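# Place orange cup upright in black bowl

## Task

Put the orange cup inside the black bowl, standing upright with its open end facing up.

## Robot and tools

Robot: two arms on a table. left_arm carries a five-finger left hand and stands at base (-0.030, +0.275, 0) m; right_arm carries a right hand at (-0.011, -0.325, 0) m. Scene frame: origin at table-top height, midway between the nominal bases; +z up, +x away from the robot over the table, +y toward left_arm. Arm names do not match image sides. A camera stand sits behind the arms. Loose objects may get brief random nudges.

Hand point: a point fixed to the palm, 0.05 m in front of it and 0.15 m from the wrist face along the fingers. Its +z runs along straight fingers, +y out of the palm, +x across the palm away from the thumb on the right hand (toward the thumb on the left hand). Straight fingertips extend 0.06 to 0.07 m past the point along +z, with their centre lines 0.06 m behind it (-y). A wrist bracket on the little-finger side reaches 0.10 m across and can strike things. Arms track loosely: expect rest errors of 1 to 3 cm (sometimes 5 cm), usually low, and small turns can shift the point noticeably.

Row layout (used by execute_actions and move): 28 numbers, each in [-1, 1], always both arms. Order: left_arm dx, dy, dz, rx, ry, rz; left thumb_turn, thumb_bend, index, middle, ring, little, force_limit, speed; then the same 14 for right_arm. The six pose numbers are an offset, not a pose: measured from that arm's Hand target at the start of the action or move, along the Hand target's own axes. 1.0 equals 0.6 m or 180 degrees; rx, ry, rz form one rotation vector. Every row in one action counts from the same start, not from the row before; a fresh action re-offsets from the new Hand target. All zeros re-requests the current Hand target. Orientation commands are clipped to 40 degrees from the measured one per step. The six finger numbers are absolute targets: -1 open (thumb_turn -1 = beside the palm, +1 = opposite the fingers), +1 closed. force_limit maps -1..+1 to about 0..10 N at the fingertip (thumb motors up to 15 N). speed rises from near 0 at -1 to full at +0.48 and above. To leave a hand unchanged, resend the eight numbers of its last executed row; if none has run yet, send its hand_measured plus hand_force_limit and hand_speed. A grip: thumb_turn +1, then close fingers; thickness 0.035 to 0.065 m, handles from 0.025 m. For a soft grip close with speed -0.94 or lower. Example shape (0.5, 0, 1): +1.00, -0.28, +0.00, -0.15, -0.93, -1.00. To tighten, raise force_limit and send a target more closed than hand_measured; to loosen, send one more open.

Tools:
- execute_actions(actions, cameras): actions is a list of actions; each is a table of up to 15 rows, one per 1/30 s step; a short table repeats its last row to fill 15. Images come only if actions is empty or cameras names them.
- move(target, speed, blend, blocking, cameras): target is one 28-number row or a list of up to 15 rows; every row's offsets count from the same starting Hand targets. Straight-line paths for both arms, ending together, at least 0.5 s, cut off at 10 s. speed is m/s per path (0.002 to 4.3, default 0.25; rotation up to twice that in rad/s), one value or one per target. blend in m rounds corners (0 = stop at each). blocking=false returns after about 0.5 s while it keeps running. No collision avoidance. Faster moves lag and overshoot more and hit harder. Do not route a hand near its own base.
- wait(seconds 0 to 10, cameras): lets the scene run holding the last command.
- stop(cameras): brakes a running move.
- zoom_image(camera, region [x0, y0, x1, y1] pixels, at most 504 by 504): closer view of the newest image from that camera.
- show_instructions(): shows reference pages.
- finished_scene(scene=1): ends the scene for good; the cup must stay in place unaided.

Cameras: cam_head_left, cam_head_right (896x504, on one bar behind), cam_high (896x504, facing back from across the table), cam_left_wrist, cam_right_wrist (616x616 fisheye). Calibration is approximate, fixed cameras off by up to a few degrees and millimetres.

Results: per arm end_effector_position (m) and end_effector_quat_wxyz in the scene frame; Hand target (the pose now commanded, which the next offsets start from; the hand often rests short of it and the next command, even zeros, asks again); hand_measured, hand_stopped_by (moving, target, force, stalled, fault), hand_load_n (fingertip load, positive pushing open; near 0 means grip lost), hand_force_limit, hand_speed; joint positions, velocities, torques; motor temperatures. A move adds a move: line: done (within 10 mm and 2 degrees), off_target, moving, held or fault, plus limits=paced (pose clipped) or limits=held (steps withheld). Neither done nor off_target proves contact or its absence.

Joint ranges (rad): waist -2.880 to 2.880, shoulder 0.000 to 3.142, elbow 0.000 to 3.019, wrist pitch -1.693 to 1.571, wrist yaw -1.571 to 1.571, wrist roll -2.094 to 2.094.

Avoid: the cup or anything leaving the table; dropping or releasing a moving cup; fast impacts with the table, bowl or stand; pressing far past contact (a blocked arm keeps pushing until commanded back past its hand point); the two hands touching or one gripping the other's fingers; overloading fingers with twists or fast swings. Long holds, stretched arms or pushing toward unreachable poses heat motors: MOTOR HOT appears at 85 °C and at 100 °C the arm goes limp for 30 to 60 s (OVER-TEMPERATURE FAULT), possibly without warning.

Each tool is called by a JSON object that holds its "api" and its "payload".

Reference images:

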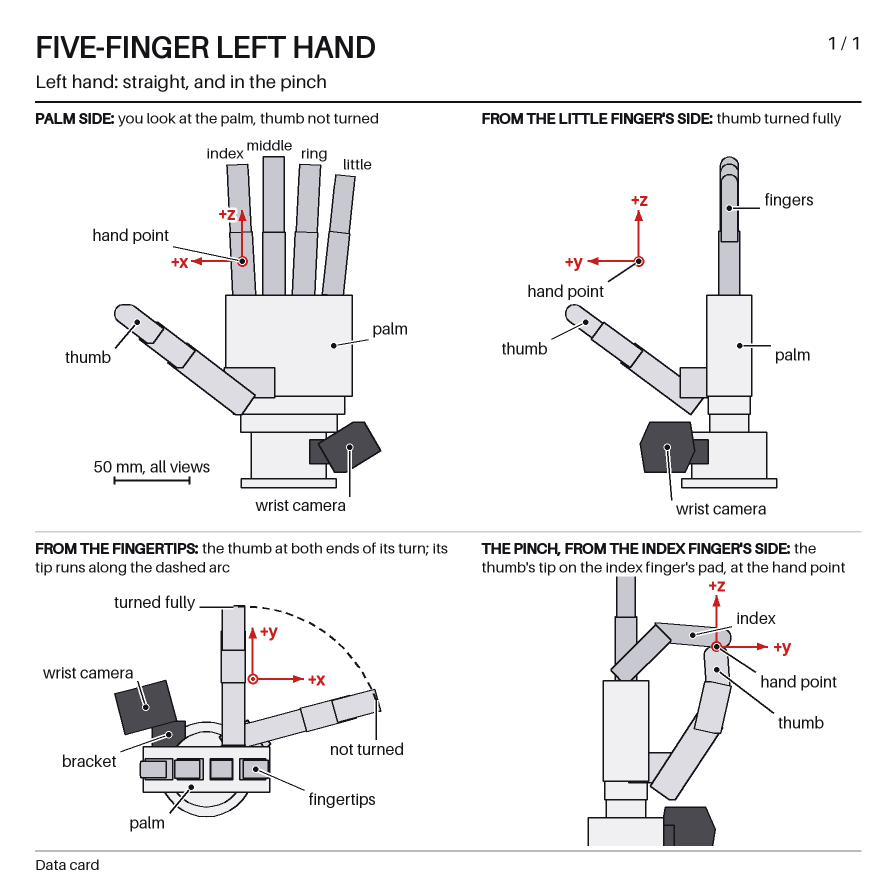

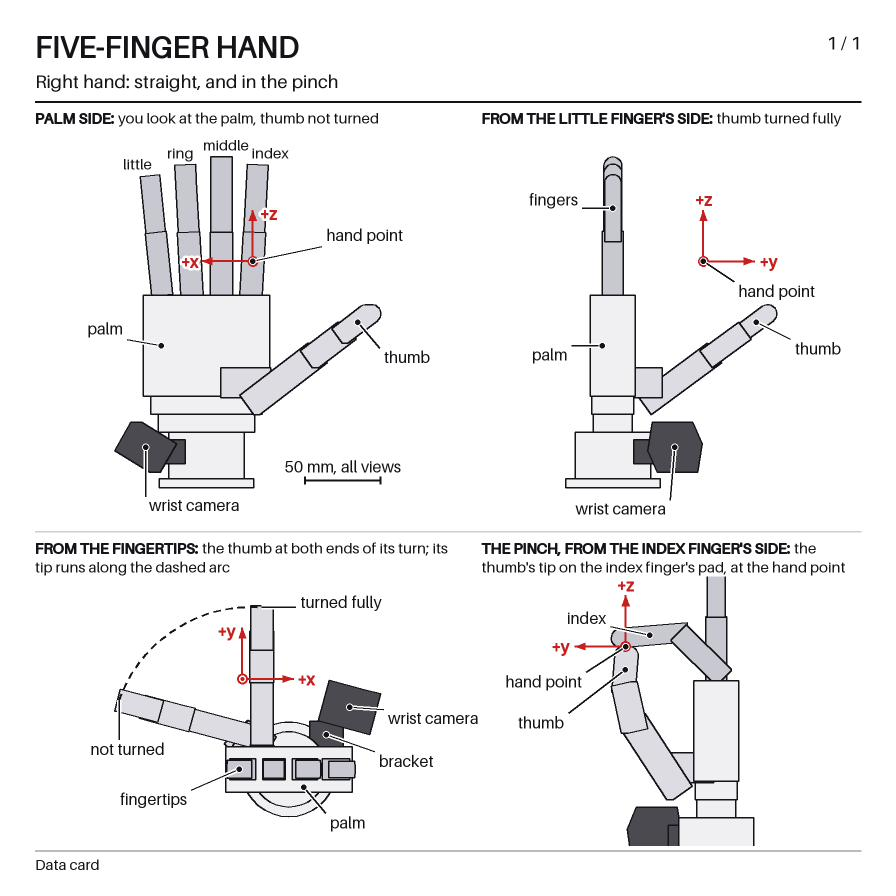

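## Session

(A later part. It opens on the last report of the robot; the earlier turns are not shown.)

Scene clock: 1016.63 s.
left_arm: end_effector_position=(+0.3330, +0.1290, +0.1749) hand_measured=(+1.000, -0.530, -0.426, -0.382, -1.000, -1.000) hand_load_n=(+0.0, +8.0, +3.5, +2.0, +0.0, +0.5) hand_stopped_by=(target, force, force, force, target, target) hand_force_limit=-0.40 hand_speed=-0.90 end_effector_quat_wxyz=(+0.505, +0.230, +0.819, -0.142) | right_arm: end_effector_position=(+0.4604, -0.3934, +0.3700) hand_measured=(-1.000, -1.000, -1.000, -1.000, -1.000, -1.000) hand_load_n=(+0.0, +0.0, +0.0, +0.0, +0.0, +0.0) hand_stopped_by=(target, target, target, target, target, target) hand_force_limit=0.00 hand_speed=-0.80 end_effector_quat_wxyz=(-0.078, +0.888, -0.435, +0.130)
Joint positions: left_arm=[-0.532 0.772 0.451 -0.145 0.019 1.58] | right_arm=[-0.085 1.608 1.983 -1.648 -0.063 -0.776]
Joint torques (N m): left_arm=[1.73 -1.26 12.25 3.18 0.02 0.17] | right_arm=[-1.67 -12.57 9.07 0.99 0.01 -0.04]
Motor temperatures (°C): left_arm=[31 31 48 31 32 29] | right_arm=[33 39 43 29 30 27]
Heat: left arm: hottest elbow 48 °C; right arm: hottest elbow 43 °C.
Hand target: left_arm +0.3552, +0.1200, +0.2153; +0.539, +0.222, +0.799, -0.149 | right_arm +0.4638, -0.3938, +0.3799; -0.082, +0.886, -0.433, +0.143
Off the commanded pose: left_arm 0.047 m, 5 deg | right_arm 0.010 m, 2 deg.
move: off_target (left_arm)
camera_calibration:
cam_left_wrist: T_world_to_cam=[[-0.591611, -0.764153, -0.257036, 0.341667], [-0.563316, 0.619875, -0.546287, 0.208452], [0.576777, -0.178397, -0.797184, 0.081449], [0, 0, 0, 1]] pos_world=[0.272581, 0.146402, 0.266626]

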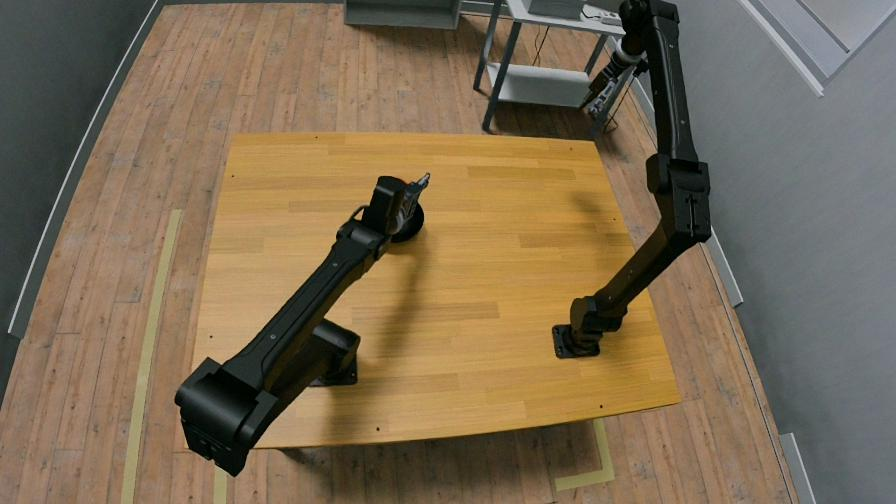

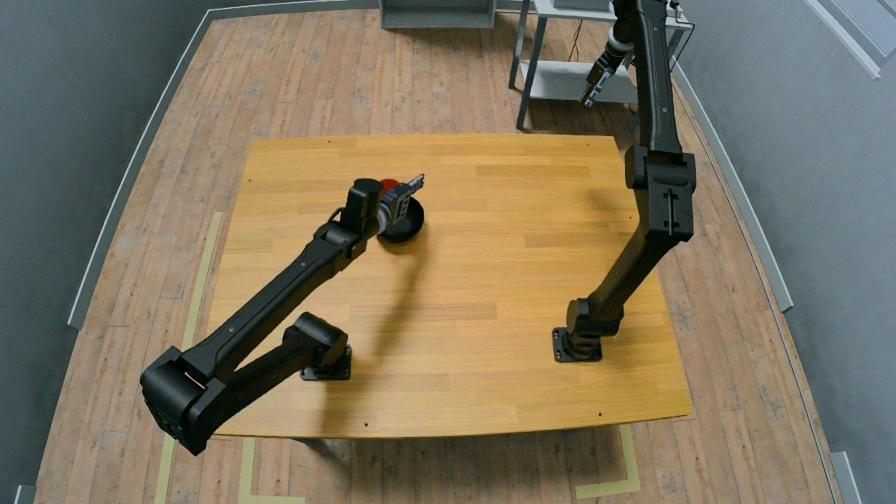

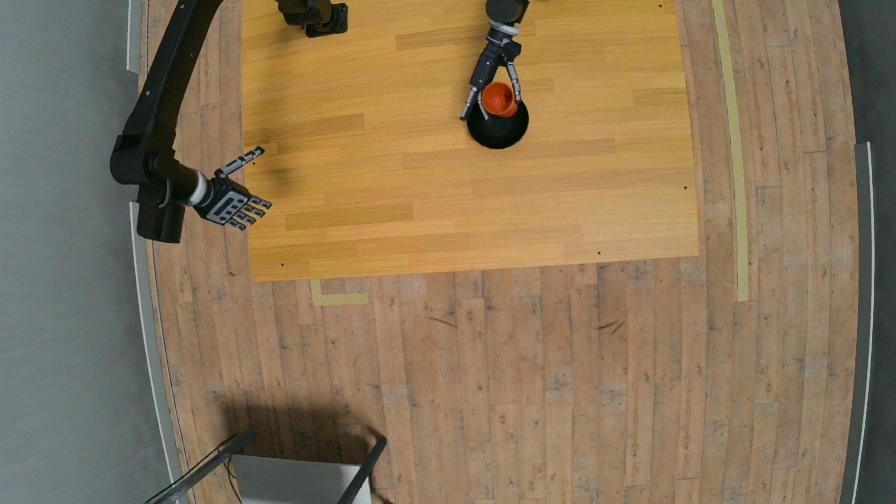

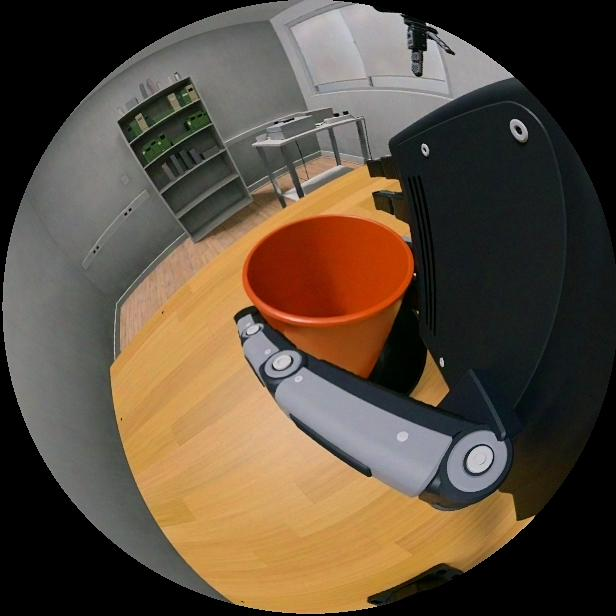

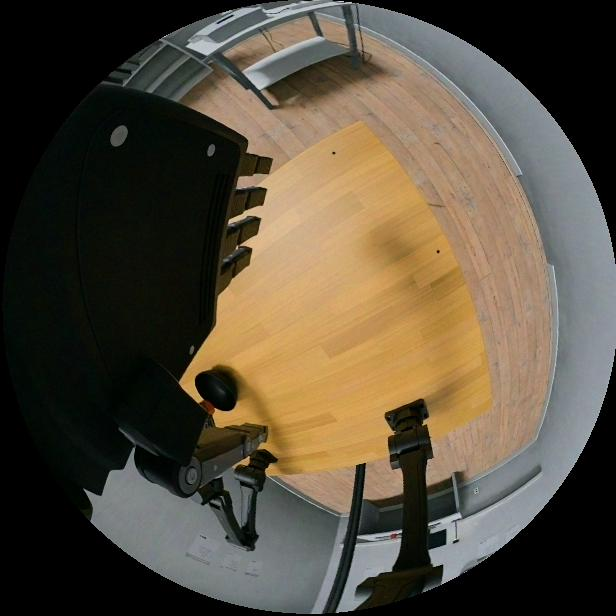

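{"api": "move", "payload": {"target": [0.0745,-0.0131,0.0172,0.0094,-0.0222,-0.0233,1,0.3,0.45,0.4,-1,-1,-0.4,-0.9,0,0,0,0,0,0,-1,-1,-1,-1,-1,-1,0,-0.8], "speed": 0.08, "cameras": ["cam_head_right", "cam_high", "cam_left_wrist"]}}

{"api": "zoom_image", "payload": {"camera": "cam_high", "region": [455, 70, 545, 160]}}

{"api": "zoom_image", "payload": {"camera": "cam_head_right", "region": [340, 150, 480, 250]}}

Scene clock: 1215.37 s.
left_arm: end_effector_position=(+0.3438, +0.1162, +0.1717) hand_measured=(+1.000, -0.530, -0.426, -0.382, -1.000, -1.000) hand_load_n=(+0.0, +7.5, +3.5, +2.0, +0.0, +0.0) hand_stopped_by=(target, force, force, force, target, target) hand_force_limit=-0.40 hand_speed=-0.90 end_effector_quat_wxyz=(+0.554, +0.206, +0.786, -0.181) | right_arm: end_effector_position=(+0.4604, -0.3934, +0.3700) hand_measured=(-1.000, -1.000, -1.000, -1.000, -1.000, -1.000) hand_load_n=(+0.0, +0.0, +0.0, +0.0, +0.0, +0.0) hand_stopped_by=(target, target, target, target, target, target) hand_force_limit=0.00 hand_speed=-0.80 end_effector_quat_wxyz=(-0.078, +0.888, -0.435, +0.130)
Joint positions: left_arm=[-0.528 0.817 0.377 0.113 0.047 1.527] | right_arm=[-0.085 1.608 1.983 -1.648 -0.063 -0.776]
Joint torques (N m): left_arm=[1.73 -1.55 6.94 3.29 0.15 -0.09] | right_arm=[-1.2 -12.45 9.16 1.1 0.01 0]
Motor temperatures (°C): left_arm=[30 30 62 31 32 29] | right_arm=[32 39 44 29 30 27]
Heat: left arm: hottest elbow 62 °C; right arm: hottest elbow 44 °C.
Hand target: left_arm +0.3450, +0.1171, +0.1698; +0.558, +0.195, +0.785, -0.188 | right_arm +0.4638, -0.3938, +0.3799; -0.082, +0.886, -0.433, +0.143
Off the commanded pose: left_arm 0.002 m, 2 deg | right_arm 0.010 m, 2 deg.
move: done
camera_calibration:
cam_left_wrist: T_world_to_cam=[[-0.572031, -0.791588, -0.21487, 0.326548], [-0.508549, 0.547812, -0.664289, 0.230527], [0.643552, -0.270722, -0.715927, 0.0442241], [0, 0, 0, 1]] pos_world=[0.275569, 0.144179, 0.254963]
Images, in order (width x height): cam_head_right 896x504, cam_high 896x504, cam_left_wrist 616x616.

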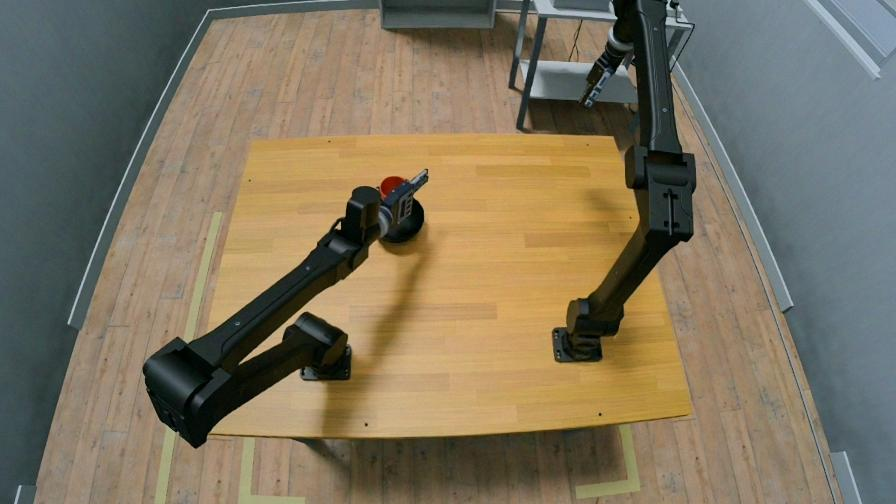

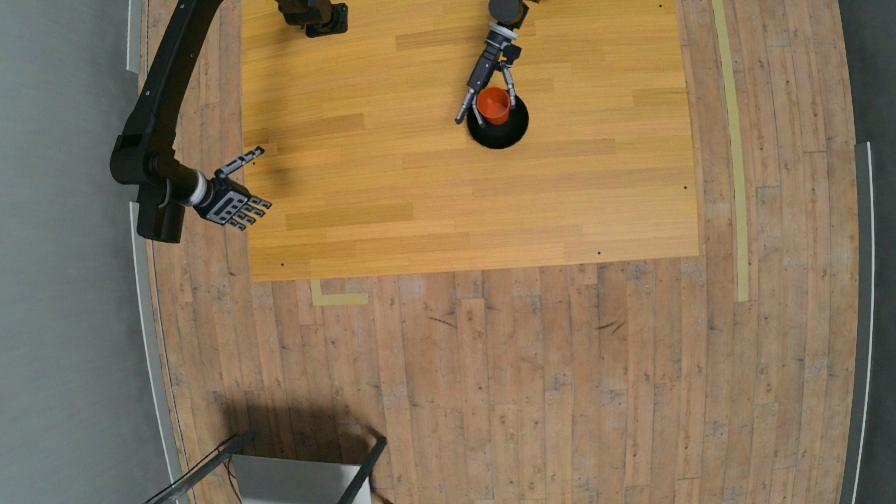

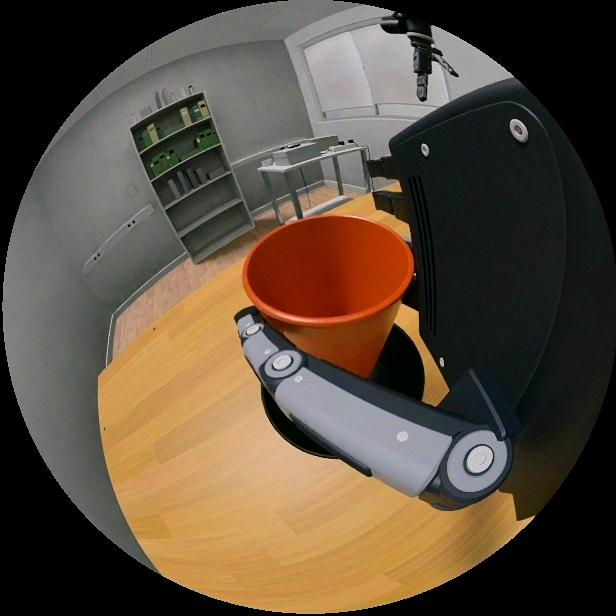

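Scaled by 5.600 from the camera's 896x504 image, which has a finer 1280x720 frame.

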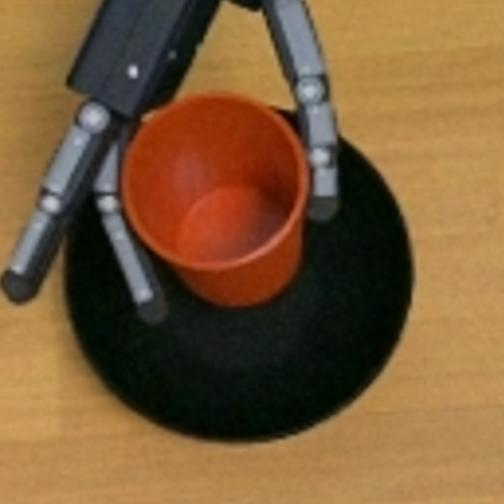

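Scaled by 3.600 from the camera's 896x504 image, which has a finer 1280x720 frame.

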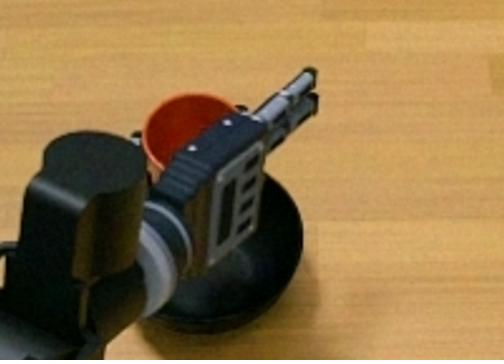

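{"api": "move", "payload": {"target": [0.1108,0.0091,0.0360,0,0,0,1,0.3,0.45,0.4,-1,-1,-0.4,-0.9,0,0,0,0,0,0,-1,-1,-1,-1,-1,-1,0,-0.8], "speed": 0.06, "cameras": ["cam_head_right", "cam_high", "cam_left_wrist"]}}

{"api": "zoom_image", "payload": {"camera": "cam_high", "region": [455, 70, 545, 160]}}

{"api": "zoom_image", "payload": {"camera": "cam_left_wrist", "region": [200, 180, 480, 460]}}

{"api": "zoom_image", "payload": {"camera": "cam_head_right", "region": [340, 150, 480, 250]}}

Scene clock: 1249.50 s.
left_arm: end_effector_position=(+0.3450, +0.1153, +0.1015) hand_measured=(+1.000, -0.530, -0.426, -0.382, -1.000, -1.000) hand_load_n=(+0.0, +8.0, +3.5, +2.0, +0.0, +0.0) hand_stopped_by=(target, force, force, force, target, target) hand_force_limit=-0.40 hand_speed=-0.90 end_effector_quat_wxyz=(+0.554, +0.206, +0.786, -0.182) | right_arm: end_effector_position=(+0.4604, -0.3934, +0.3700) hand_measured=(-1.000, -1.000, -1.000, -1.000, -1.000, -1.000) hand_load_n=(+0.0, +0.0, +0.0, +0.0, +0.0, +0.0) hand_stopped_by=(target, target, target, target, target, target) hand_force_limit=0.00 hand_speed=-0.80 end_effector_quat_wxyz=(-0.078, +0.888, -0.435, +0.130)
Joint positions: left_arm=[-0.528 1.048 0.253 0.469 0.048 1.526] | right_arm=[-0.085 1.608 1.983 -1.648 -0.063 -0.776]
Joint torques (N m): left_arm=[1.67 -2.61 5.49 3.15 0.15 -0.05] | right_arm=[-1.26 -12.4 9.21 1.17 0.03 -0.02]
Motor temperatures (°C): left_arm=[30 30 53 31 32 29] | right_arm=[32 39 44 29 30 27]
Heat: left arm: hottest elbow 53 °C; right arm: hottest elbow 44 °C.
Hand target: left_arm +0.3452, +0.1170, +0.0999; +0.558, +0.195, +0.785, -0.188 | right_arm +0.4638, -0.3938, +0.3799; -0.082, +0.886, -0.433, +0.143
Off the commanded pose: left_arm 0.003 m, 1 deg | right_arm 0.010 m, 2 deg.
move: done
camera_calibration:
cam_left_wrist: T_world_to_cam=[[-0.572017, -0.791678, -0.214576, 0.311551], [-0.507681, 0.547187, -0.665467, 0.184957], [0.644249, -0.271722, -0.71492, -0.00723093], [0, 0, 0, 1]] pos_world=[0.27677, 0.143477, 0.184765]
Images, in order (width x height): cam_head_right 896x504, cam_high 896x504, cam_left_wrist 616x616.

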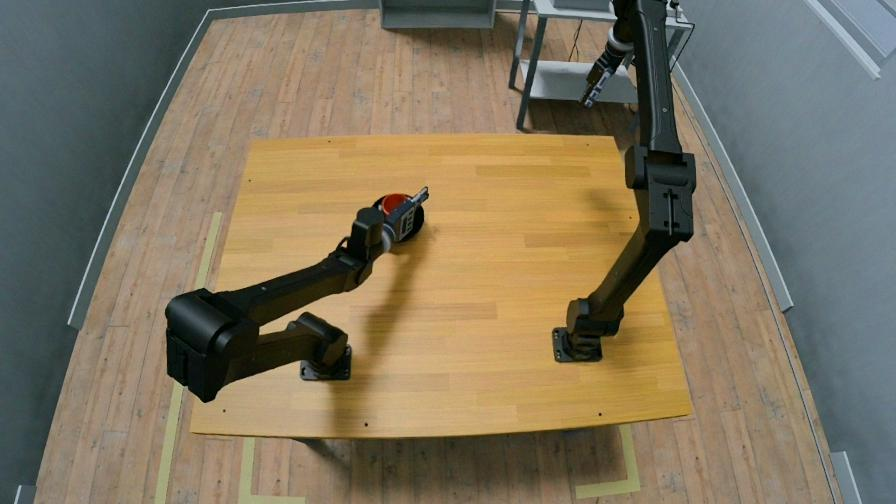

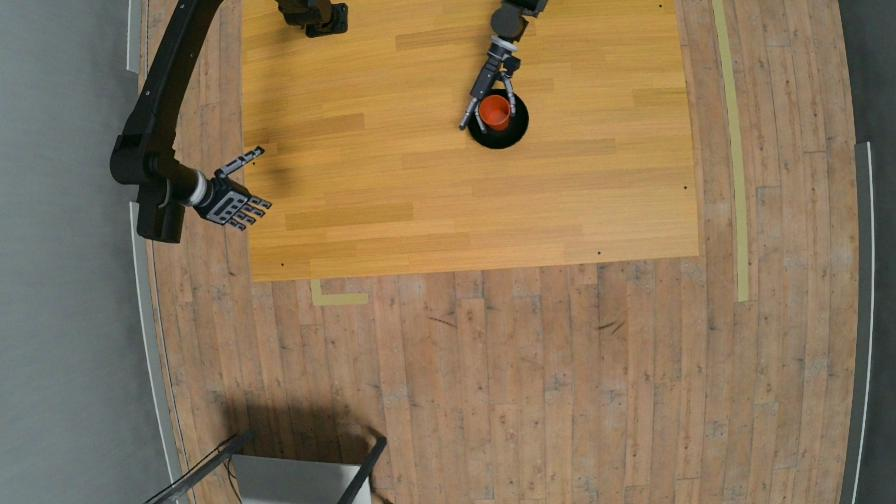

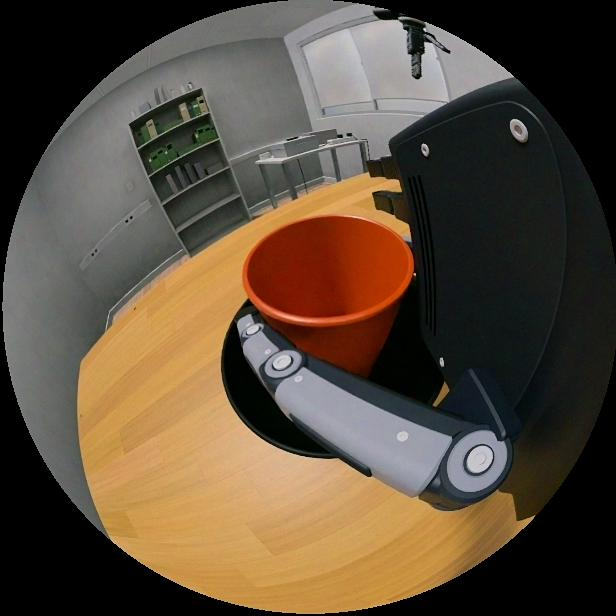

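Scaled by 5.600 from the camera's 896x504 image, which has a finer 1280x720 frame.

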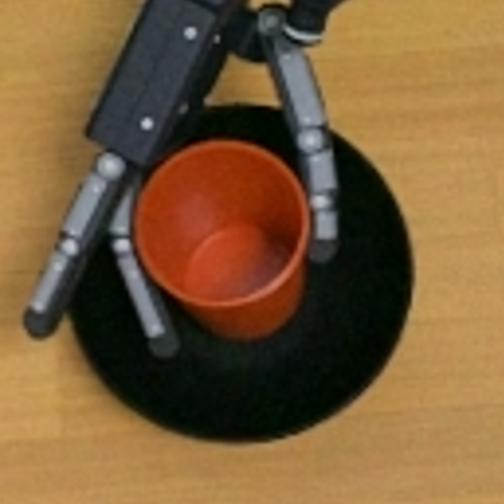

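Scaled by 1.800 from the camera's 616x616 image, which has a finer 880x880 frame.

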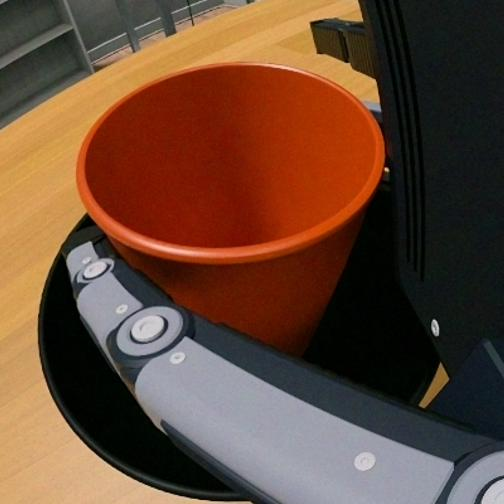

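Scaled by 3.600 from the camera's 896x504 image, which has a finer 1280x720 frame.

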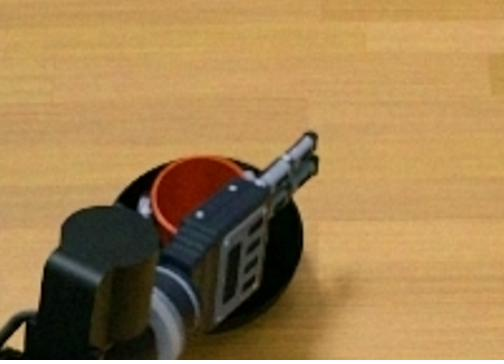

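{"api": "move", "payload": {"target": [0.0235,0.0037,0.0106,0,0,0,1,0.3,0.45,0.4,-1,-1,-0.4,-0.9,0,0,0,0,0,0,-1,-1,-1,-1,-1,-1,0,-0.8], "speed": 0.03, "cameras": ["cam_head_right", "cam_high", "cam_left_wrist"]}}

{"api": "zoom_image", "payload": {"camera": "cam_high", "region": [455, 70, 545, 160]}}

{"api": "zoom_image", "payload": {"camera": "cam_head_right", "region": [340, 150, 480, 250]}}

Scene clock: 1296.23 s.
left_arm: end_effector_position=(+0.3473, +0.1153, +0.0857) hand_measured=(+1.000, -0.530, -0.426, -0.382, -1.000, -1.000) hand_load_n=(+0.0, +8.0, +3.5, +2.0, +0.0, +0.0) hand_stopped_by=(target, force, force, force, target, target) hand_force_limit=-0.40 hand_speed=-0.90 end_effector_quat_wxyz=(+0.554, +0.205, +0.786, -0.182) | right_arm: end_effector_position=(+0.4604, -0.3934, +0.3700) hand_measured=(-1.000, -1.000, -1.000, -1.000, -1.000, -1.000) hand_load_n=(+0.0, +0.0, +0.0, +0.0, +0.0, +0.0) hand_stopped_by=(target, target, target, target, target, target) hand_force_limit=0.00 hand_speed=-0.80 end_effector_quat_wxyz=(-0.078, +0.888, -0.435, +0.130)
Joint positions: left_arm=[-0.524 1.131 0.237 0.569 0.051 1.526] | right_arm=[-0.085 1.608 1.983 -1.648 -0.063 -0.776]
Joint torques (N m): left_arm=[1.79 -3.25 4.97 3.15 0.18 -0.03] | right_arm=[-1.79 -12.34 9.01 0.99 0.01 -0.03]
Motor temperatures (°C): left_arm=[30 30 46 31 32 29] | right_arm=[32 39 44 29 30 27]
Heat: left arm: hottest elbow 46 °C; right arm: hottest elbow 44 °C.
Hand target: left_arm +0.3472, +0.1171, +0.0843; +0.558, +0.195, +0.785, -0.188 | right_arm +0.4638, -0.3938, +0.3799; -0.082, +0.886, -0.433, +0.143
Off the commanded pose: left_arm 0.002 m, 1 deg | right_arm 0.010 m, 2 deg.
move: done
camera_calibration:
cam_left_wrist: T_world_to_cam=[[-0.571159, -0.792576, -0.213542, 0.309192], [-0.509001, 0.546074, -0.665373, 0.176121], [0.643969, -0.271341, -0.715317, -0.0199179], [0, 0, 0, 1]] pos_world=[0.27907, 0.143478, 0.168964]
Images, in order (width x height): cam_head_right 896x504, cam_high 896x504, cam_left_wrist 616x616.

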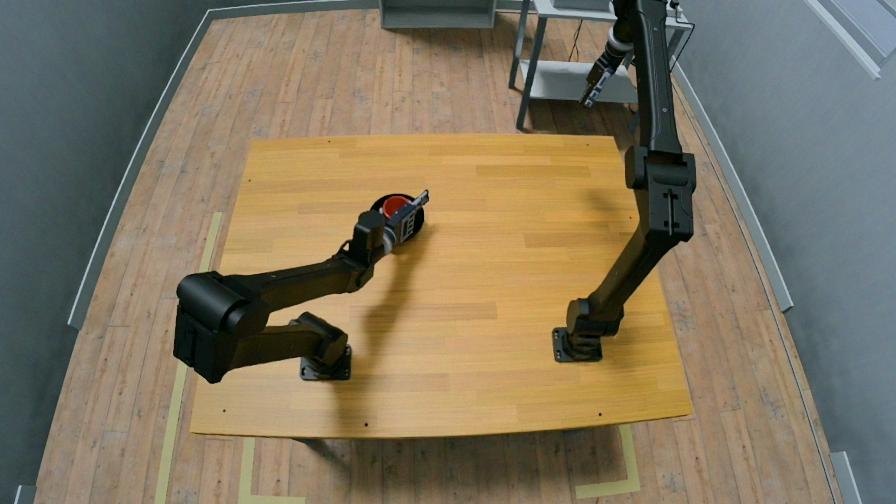

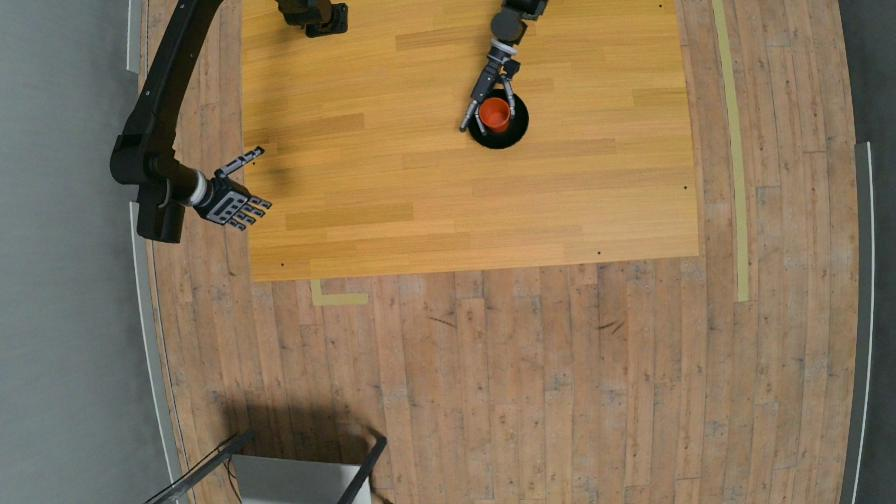

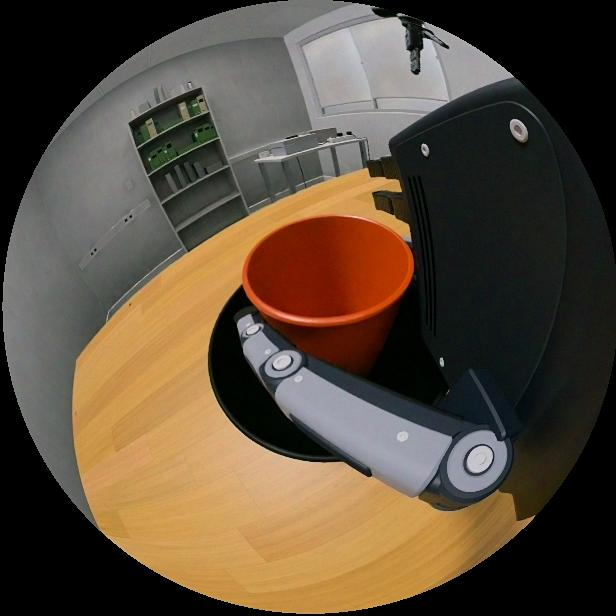

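Scaled by 5.600 from the camera's 896x504 image, which has a finer 1280x720 frame.

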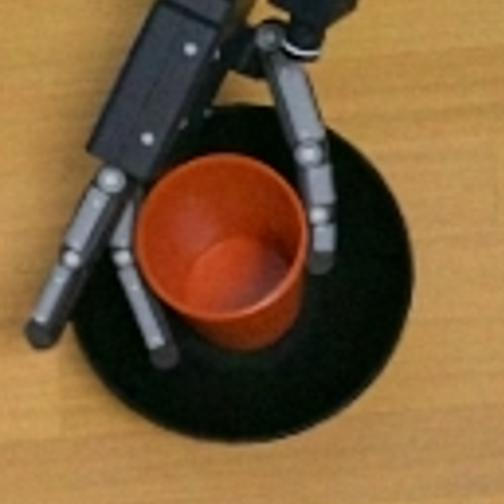

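Scaled by 3.600 from the camera's 896x504 image, which has a finer 1280x720 frame.

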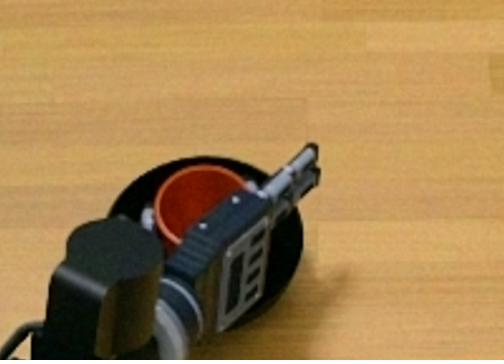

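{"api": "move", "payload": {"target": [0.0079,0.0006,0.0026,0,0,0,1,0.3,0.45,0.4,-1,-1,-0.4,-0.9,0,0,0,0,0,0,-1,-1,-1,-1,-1,-1,0,-0.8], "speed": 0.03, "cameras": ["cam_high","cam_left_wrist","cam_head_left"]}}

Scene clock: 1343.80 s.
left_arm: end_effector_position=(+0.3472, +0.1154, +0.0804) hand_measured=(+1.000, -0.530, -0.426, -0.382, -1.000, -1.000) hand_load_n=(+0.0, +7.5, +3.5, +2.0, +0.0, +0.0) hand_stopped_by=(target, force, force, force, target, target) hand_force_limit=-0.40 hand_speed=-0.90 end_effector_quat_wxyz=(+0.554, +0.205, +0.786, -0.182) | right_arm: end_effector_position=(+0.4604, -0.3934, +0.3700) hand_measured=(-1.000, -1.000, -1.000, -1.000, -1.000, -1.000) hand_load_n=(+0.0, +0.0, +0.0, +0.0, +0.0, +0.0) hand_stopped_by=(target, target, target, target, target, target) hand_force_limit=0.00 hand_speed=-0.80 end_effector_quat_wxyz=(-0.078, +0.888, -0.435, +0.130)
Joint positions: left_arm=[-0.524 1.157 0.23 0.601 0.051 1.526] | right_arm=[-0.085 1.608 1.983 -1.648 -0.063 -0.776]
Joint torques (N m): left_arm=[1.73 -3.37 4.79 3.21 0.17 -0.04] | right_arm=[-1.85 -12.51 9.07 0.9 -0.01 -0.01]
Heat: left arm: hottest elbow 44 °C; right arm: hottest elbow 44 °C.
Hand target: left_arm +0.3472, +0.1171, +0.0793; +0.558, +0.195, +0.785, -0.188 | right_arm +0.4638, -0.3938, +0.3799; -0.082, +0.886, -0.433, +0.143
Off the commanded pose: left_arm 0.002 m, 1 deg | right_arm 0.010 m, 2 deg.
move: done
camera_calibration:
cam_left_wrist: T_world_to_cam=[[-0.571224, -0.792539, -0.213507, 0.308067], [-0.50917, 0.546177, -0.665159, 0.172592], [0.643777, -0.271244, -0.715526, -0.0236352], [0, 0, 0, 1]] pos_world=[0.27907, 0.143478, 0.163664]
Images, in order (width x height): cam_head_left 896x504, cam_high 896x504, cam_left_wrist 616x616.

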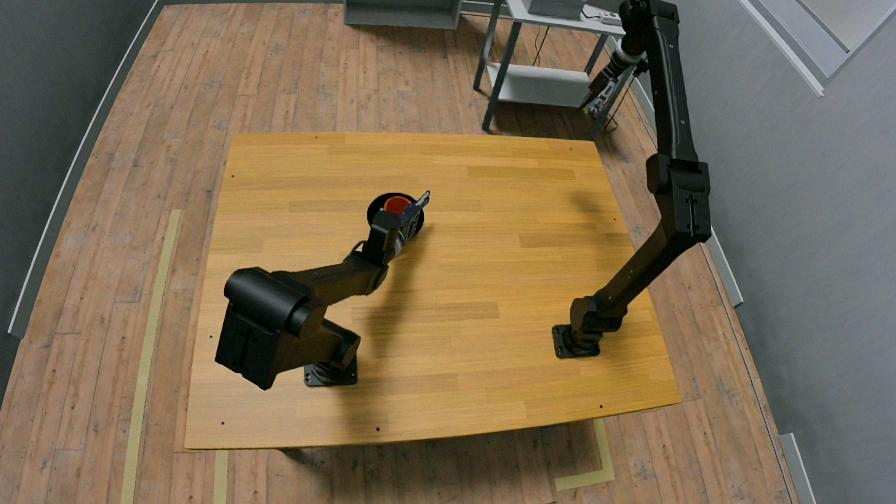

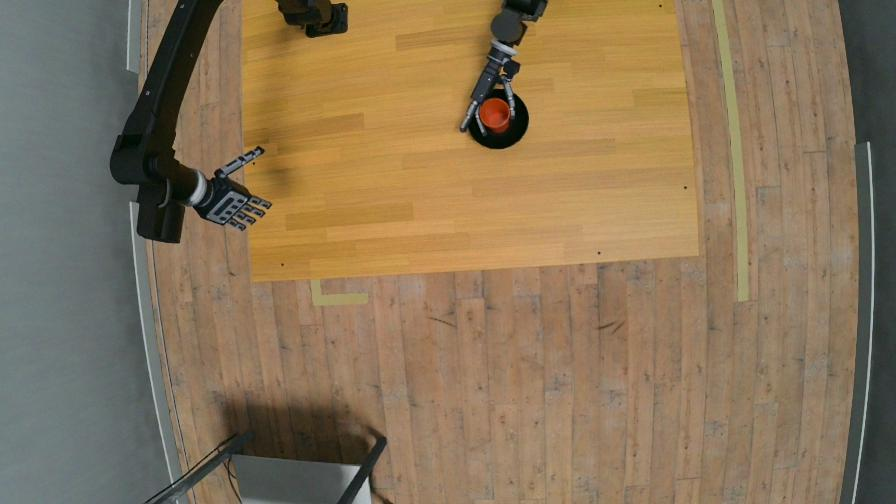

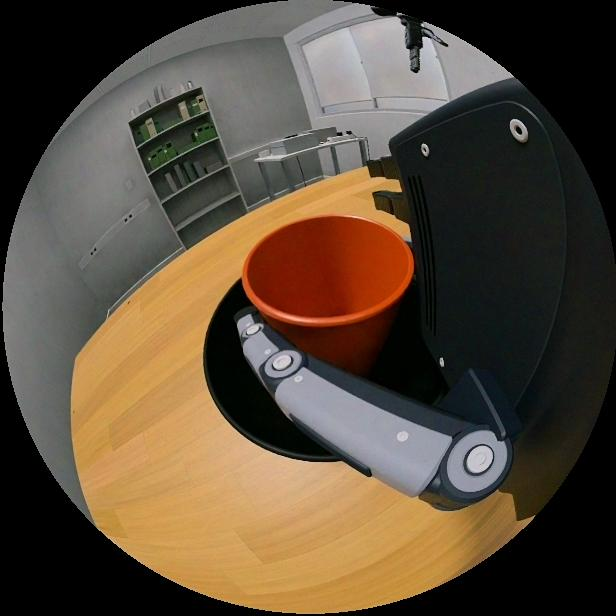

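{"api": "zoom_image", "payload": {"camera": "cam_high", "region": [455, 70, 545, 160]}}

{"api": "zoom_image", "payload": {"camera": "cam_left_wrist", "region": [180, 190, 480, 490]}}

Scaled by 5.600 from the camera's 896x504 image, which has a finer 1280x720 frame.

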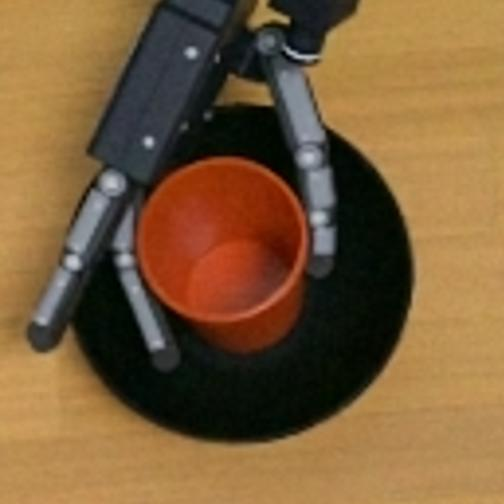

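Scaled by 1.680 from the camera's 616x616 image, which has a finer 880x880 frame.

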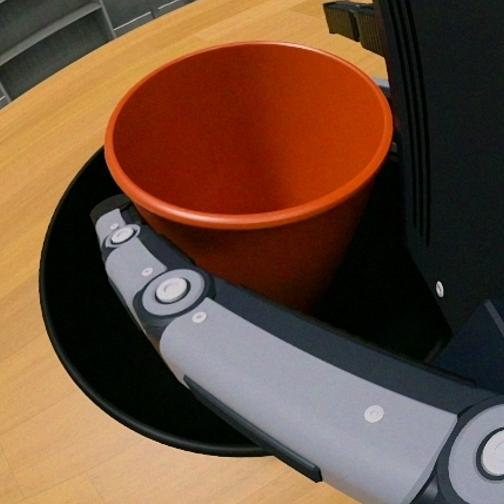

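{"api": "move", "payload": {"target": [0.0063,0.0005,0.002,0,0,0,1,0.3,0.45,0.4,-1,-1,-0.4,-0.9,0,0,0,0,0,0,-1,-1,-1,-1,-1,-1,0,-0.8], "speed": 0.03, "cameras": ["cam_high","cam_left_wrist"]}}

Scene clock: 1369.10 s.
left_arm: end_effector_position=(+0.3490, +0.1143, +0.0789) hand_measured=(+1.000, -0.530, -0.426, -0.382, -1.000, -1.000) hand_load_n=(+0.0, +8.0, +3.5, +2.0, +0.0, +0.0) hand_stopped_by=(target, force, force, force, target, target) hand_force_limit=-0.40 hand_speed=-0.90 end_effector_quat_wxyz=(+0.556, +0.205, +0.784, -0.182) | right_arm: end_effector_position=(+0.4604, -0.3934, +0.3700) hand_measured=(-1.000, -1.000, -1.000, -1.000, -1.000, -1.000) hand_load_n=(+0.0, +0.0, +0.0, +0.0, +0.0, +0.0) hand_stopped_by=(target, target, target, target, target, target) hand_force_limit=0.00 hand_speed=-0.80 end_effector_quat_wxyz=(-0.078, +0.888, -0.435, +0.130)
Joint positions: left_arm=[-0.524 1.178 0.23 0.628 0.051 1.526] | right_arm=[-0.085 1.608 1.983 -1.648 -0.063 -0.776]
Joint torques (N m): left_arm=[1.73 -3.9 4.4 3.14 0.16 -0.03] | right_arm=[-1.61 -12.28 9.21 0.96 0.02 -0.01]
Heat: left arm: hottest elbow 43 °C; right arm: hottest elbow 44 °C.
Hand target: left_arm +0.3471, +0.1171, +0.0753; +0.558, +0.195, +0.785, -0.188 | right_arm +0.4638, -0.3938, +0.3799; -0.082, +0.886, -0.433, +0.143
Off the commanded pose: left_arm 0.005 m, 1 deg | right_arm 0.010 m, 2 deg.
move: done
camera_calibration:
cam_left_wrist: T_world_to_cam=[[-0.570152, -0.793158, -0.214075, 0.307651], [-0.505878, 0.544269, -0.669222, 0.172442], [0.647313, -0.273262, -0.711557, -0.0273933], [0, 0, 0, 1]] pos_world=[0.280374, 0.142676, 0.16177]
Images, in order (width x height): cam_high 896x504, cam_left_wrist 616x616.

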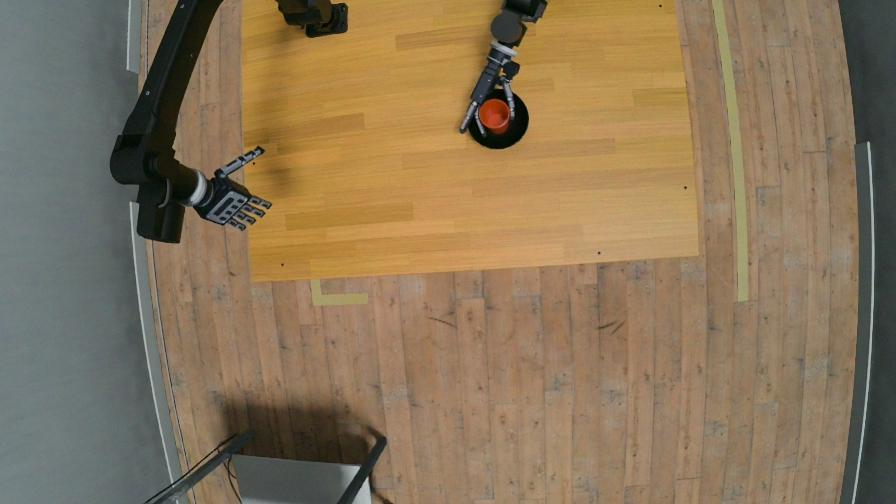

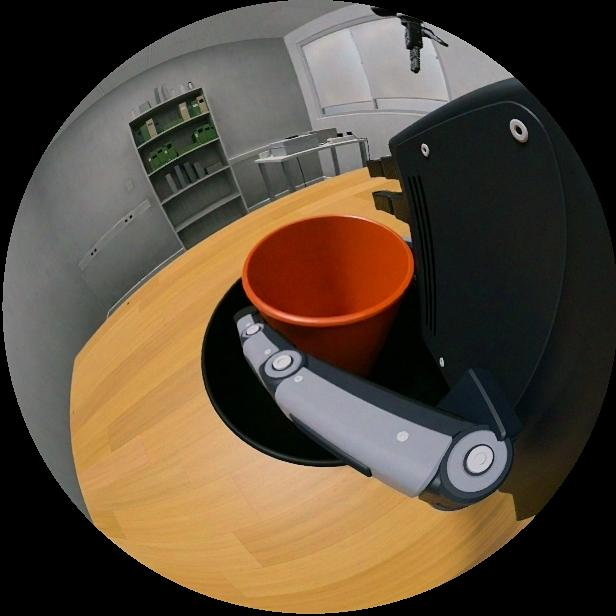

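{"api": "zoom_image", "payload": {"camera": "cam_high", "region": [455, 70, 545, 160]}}

Scaled by 5.600 from the camera's 896x504 image, which has a finer 1280x720 frame.

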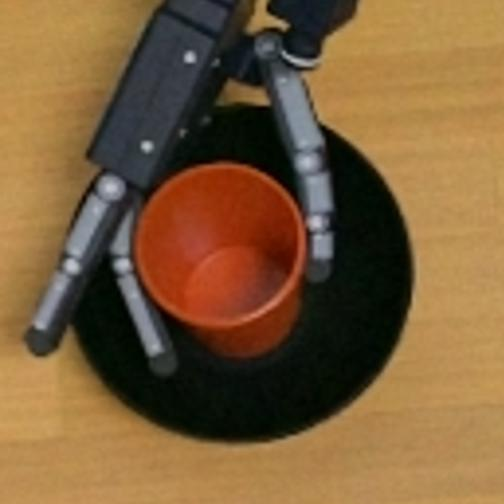

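{"api": "move", "payload": {"target": [-0.0055,-0.0005,-0.0018,0,0,0,1,-0.75,-0.55,-0.55,-1,-1,-0.4,-0.88,0,0,0,0,0,0,-1,-1,-1,-1,-1,-1,0,-0.8], "speed": 0.02, "cameras": ["cam_high","cam_left_wrist"]}}

Scene clock: 1439.73 s.
left_arm: end_effector_position=(+0.3490, +0.1144, +0.0788) hand_measured=(+1.000, -0.750, -0.550, -0.550, -1.000, -1.000) hand_load_n=(+0.0, +0.0, +0.0, +0.0, +0.0, +0.0) hand_stopped_by=(target, target, target, target, target, target) hand_force_limit=-0.40 hand_speed=-0.88 end_effector_quat_wxyz=(+0.556, +0.205, +0.785, -0.182) | right_arm: end_effector_position=(+0.4604, -0.3934, +0.3700) hand_measured=(-1.000, -1.000, -1.000, -1.000, -1.000, -1.000) hand_load_n=(-0.5, +0.0, +0.0, +0.0, +0.0, +0.0) hand_stopped_by=(target, target, target, target, target, target) hand_force_limit=0.00 hand_speed=-0.80 end_effector_quat_wxyz=(-0.078, +0.888, -0.435, +0.130)
Joint positions: left_arm=[-0.524 1.178 0.23 0.628 0.051 1.526] | right_arm=[-0.085 1.608 1.983 -1.648 -0.063 -0.776]
Joint torques (N m): left_arm=[1.67 -5.07 4.62 2.32 0.15 -0.04] | right_arm=[-1.26 -12.69 9.14 1.07 0 0]
Heat: left arm: hottest elbow 42 °C; right arm: hottest elbow 44 °C.
Hand target: left_arm +0.3471, +0.1171, +0.0786; +0.558, +0.195, +0.785, -0.188 | right_arm +0.4638, -0.3938, +0.3799; -0.082, +0.886, -0.433, +0.143
Off the commanded pose: left_arm 0.003 m, 1 deg | right_arm 0.010 m, 2 deg.
move: done
camera_calibration:
cam_left_wrist: T_world_to_cam=[[-0.570231, -0.793114, -0.214024, 0.307694], [-0.506092, 0.54439, -0.668962, 0.172425], [0.647075, -0.273147, -0.711817, -0.0274371], [0, 0, 0, 1]] pos_world=[0.280474, 0.142676, 0.16167]
Images, in order (width x height): cam_high 896x504, cam_left_wrist 616x616.

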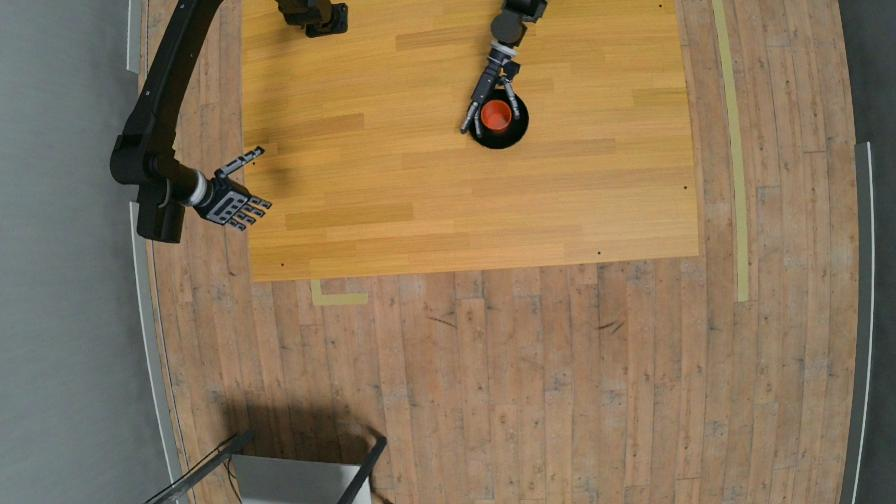

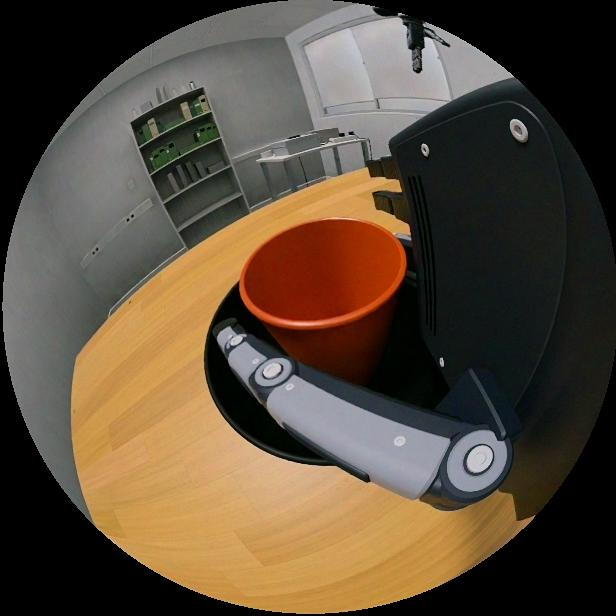

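{"api": "zoom_image", "payload": {"camera": "cam_high", "region": [455, 70, 545, 160]}}

{"api": "zoom_image", "payload": {"camera": "cam_left_wrist", "region": [180, 190, 480, 490]}}

Scaled by 5.600 from the camera's 896x504 image, which has a finer 1280x720 frame.

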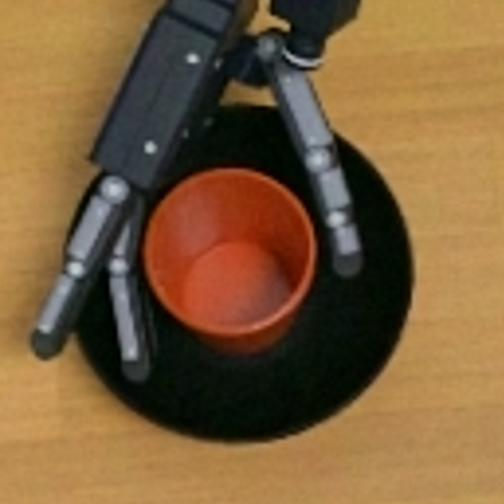

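Scaled by 1.680 from the camera's 616x616 image, which has a finer 880x880 frame.

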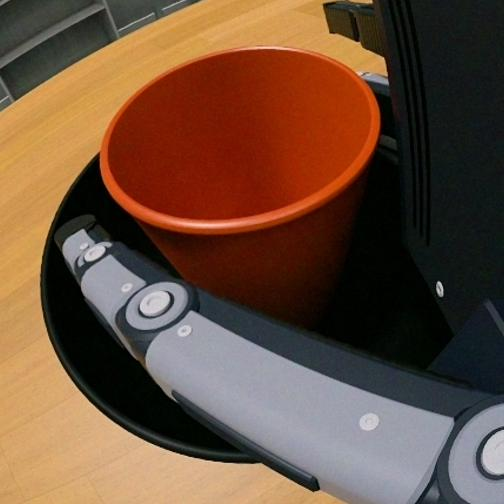

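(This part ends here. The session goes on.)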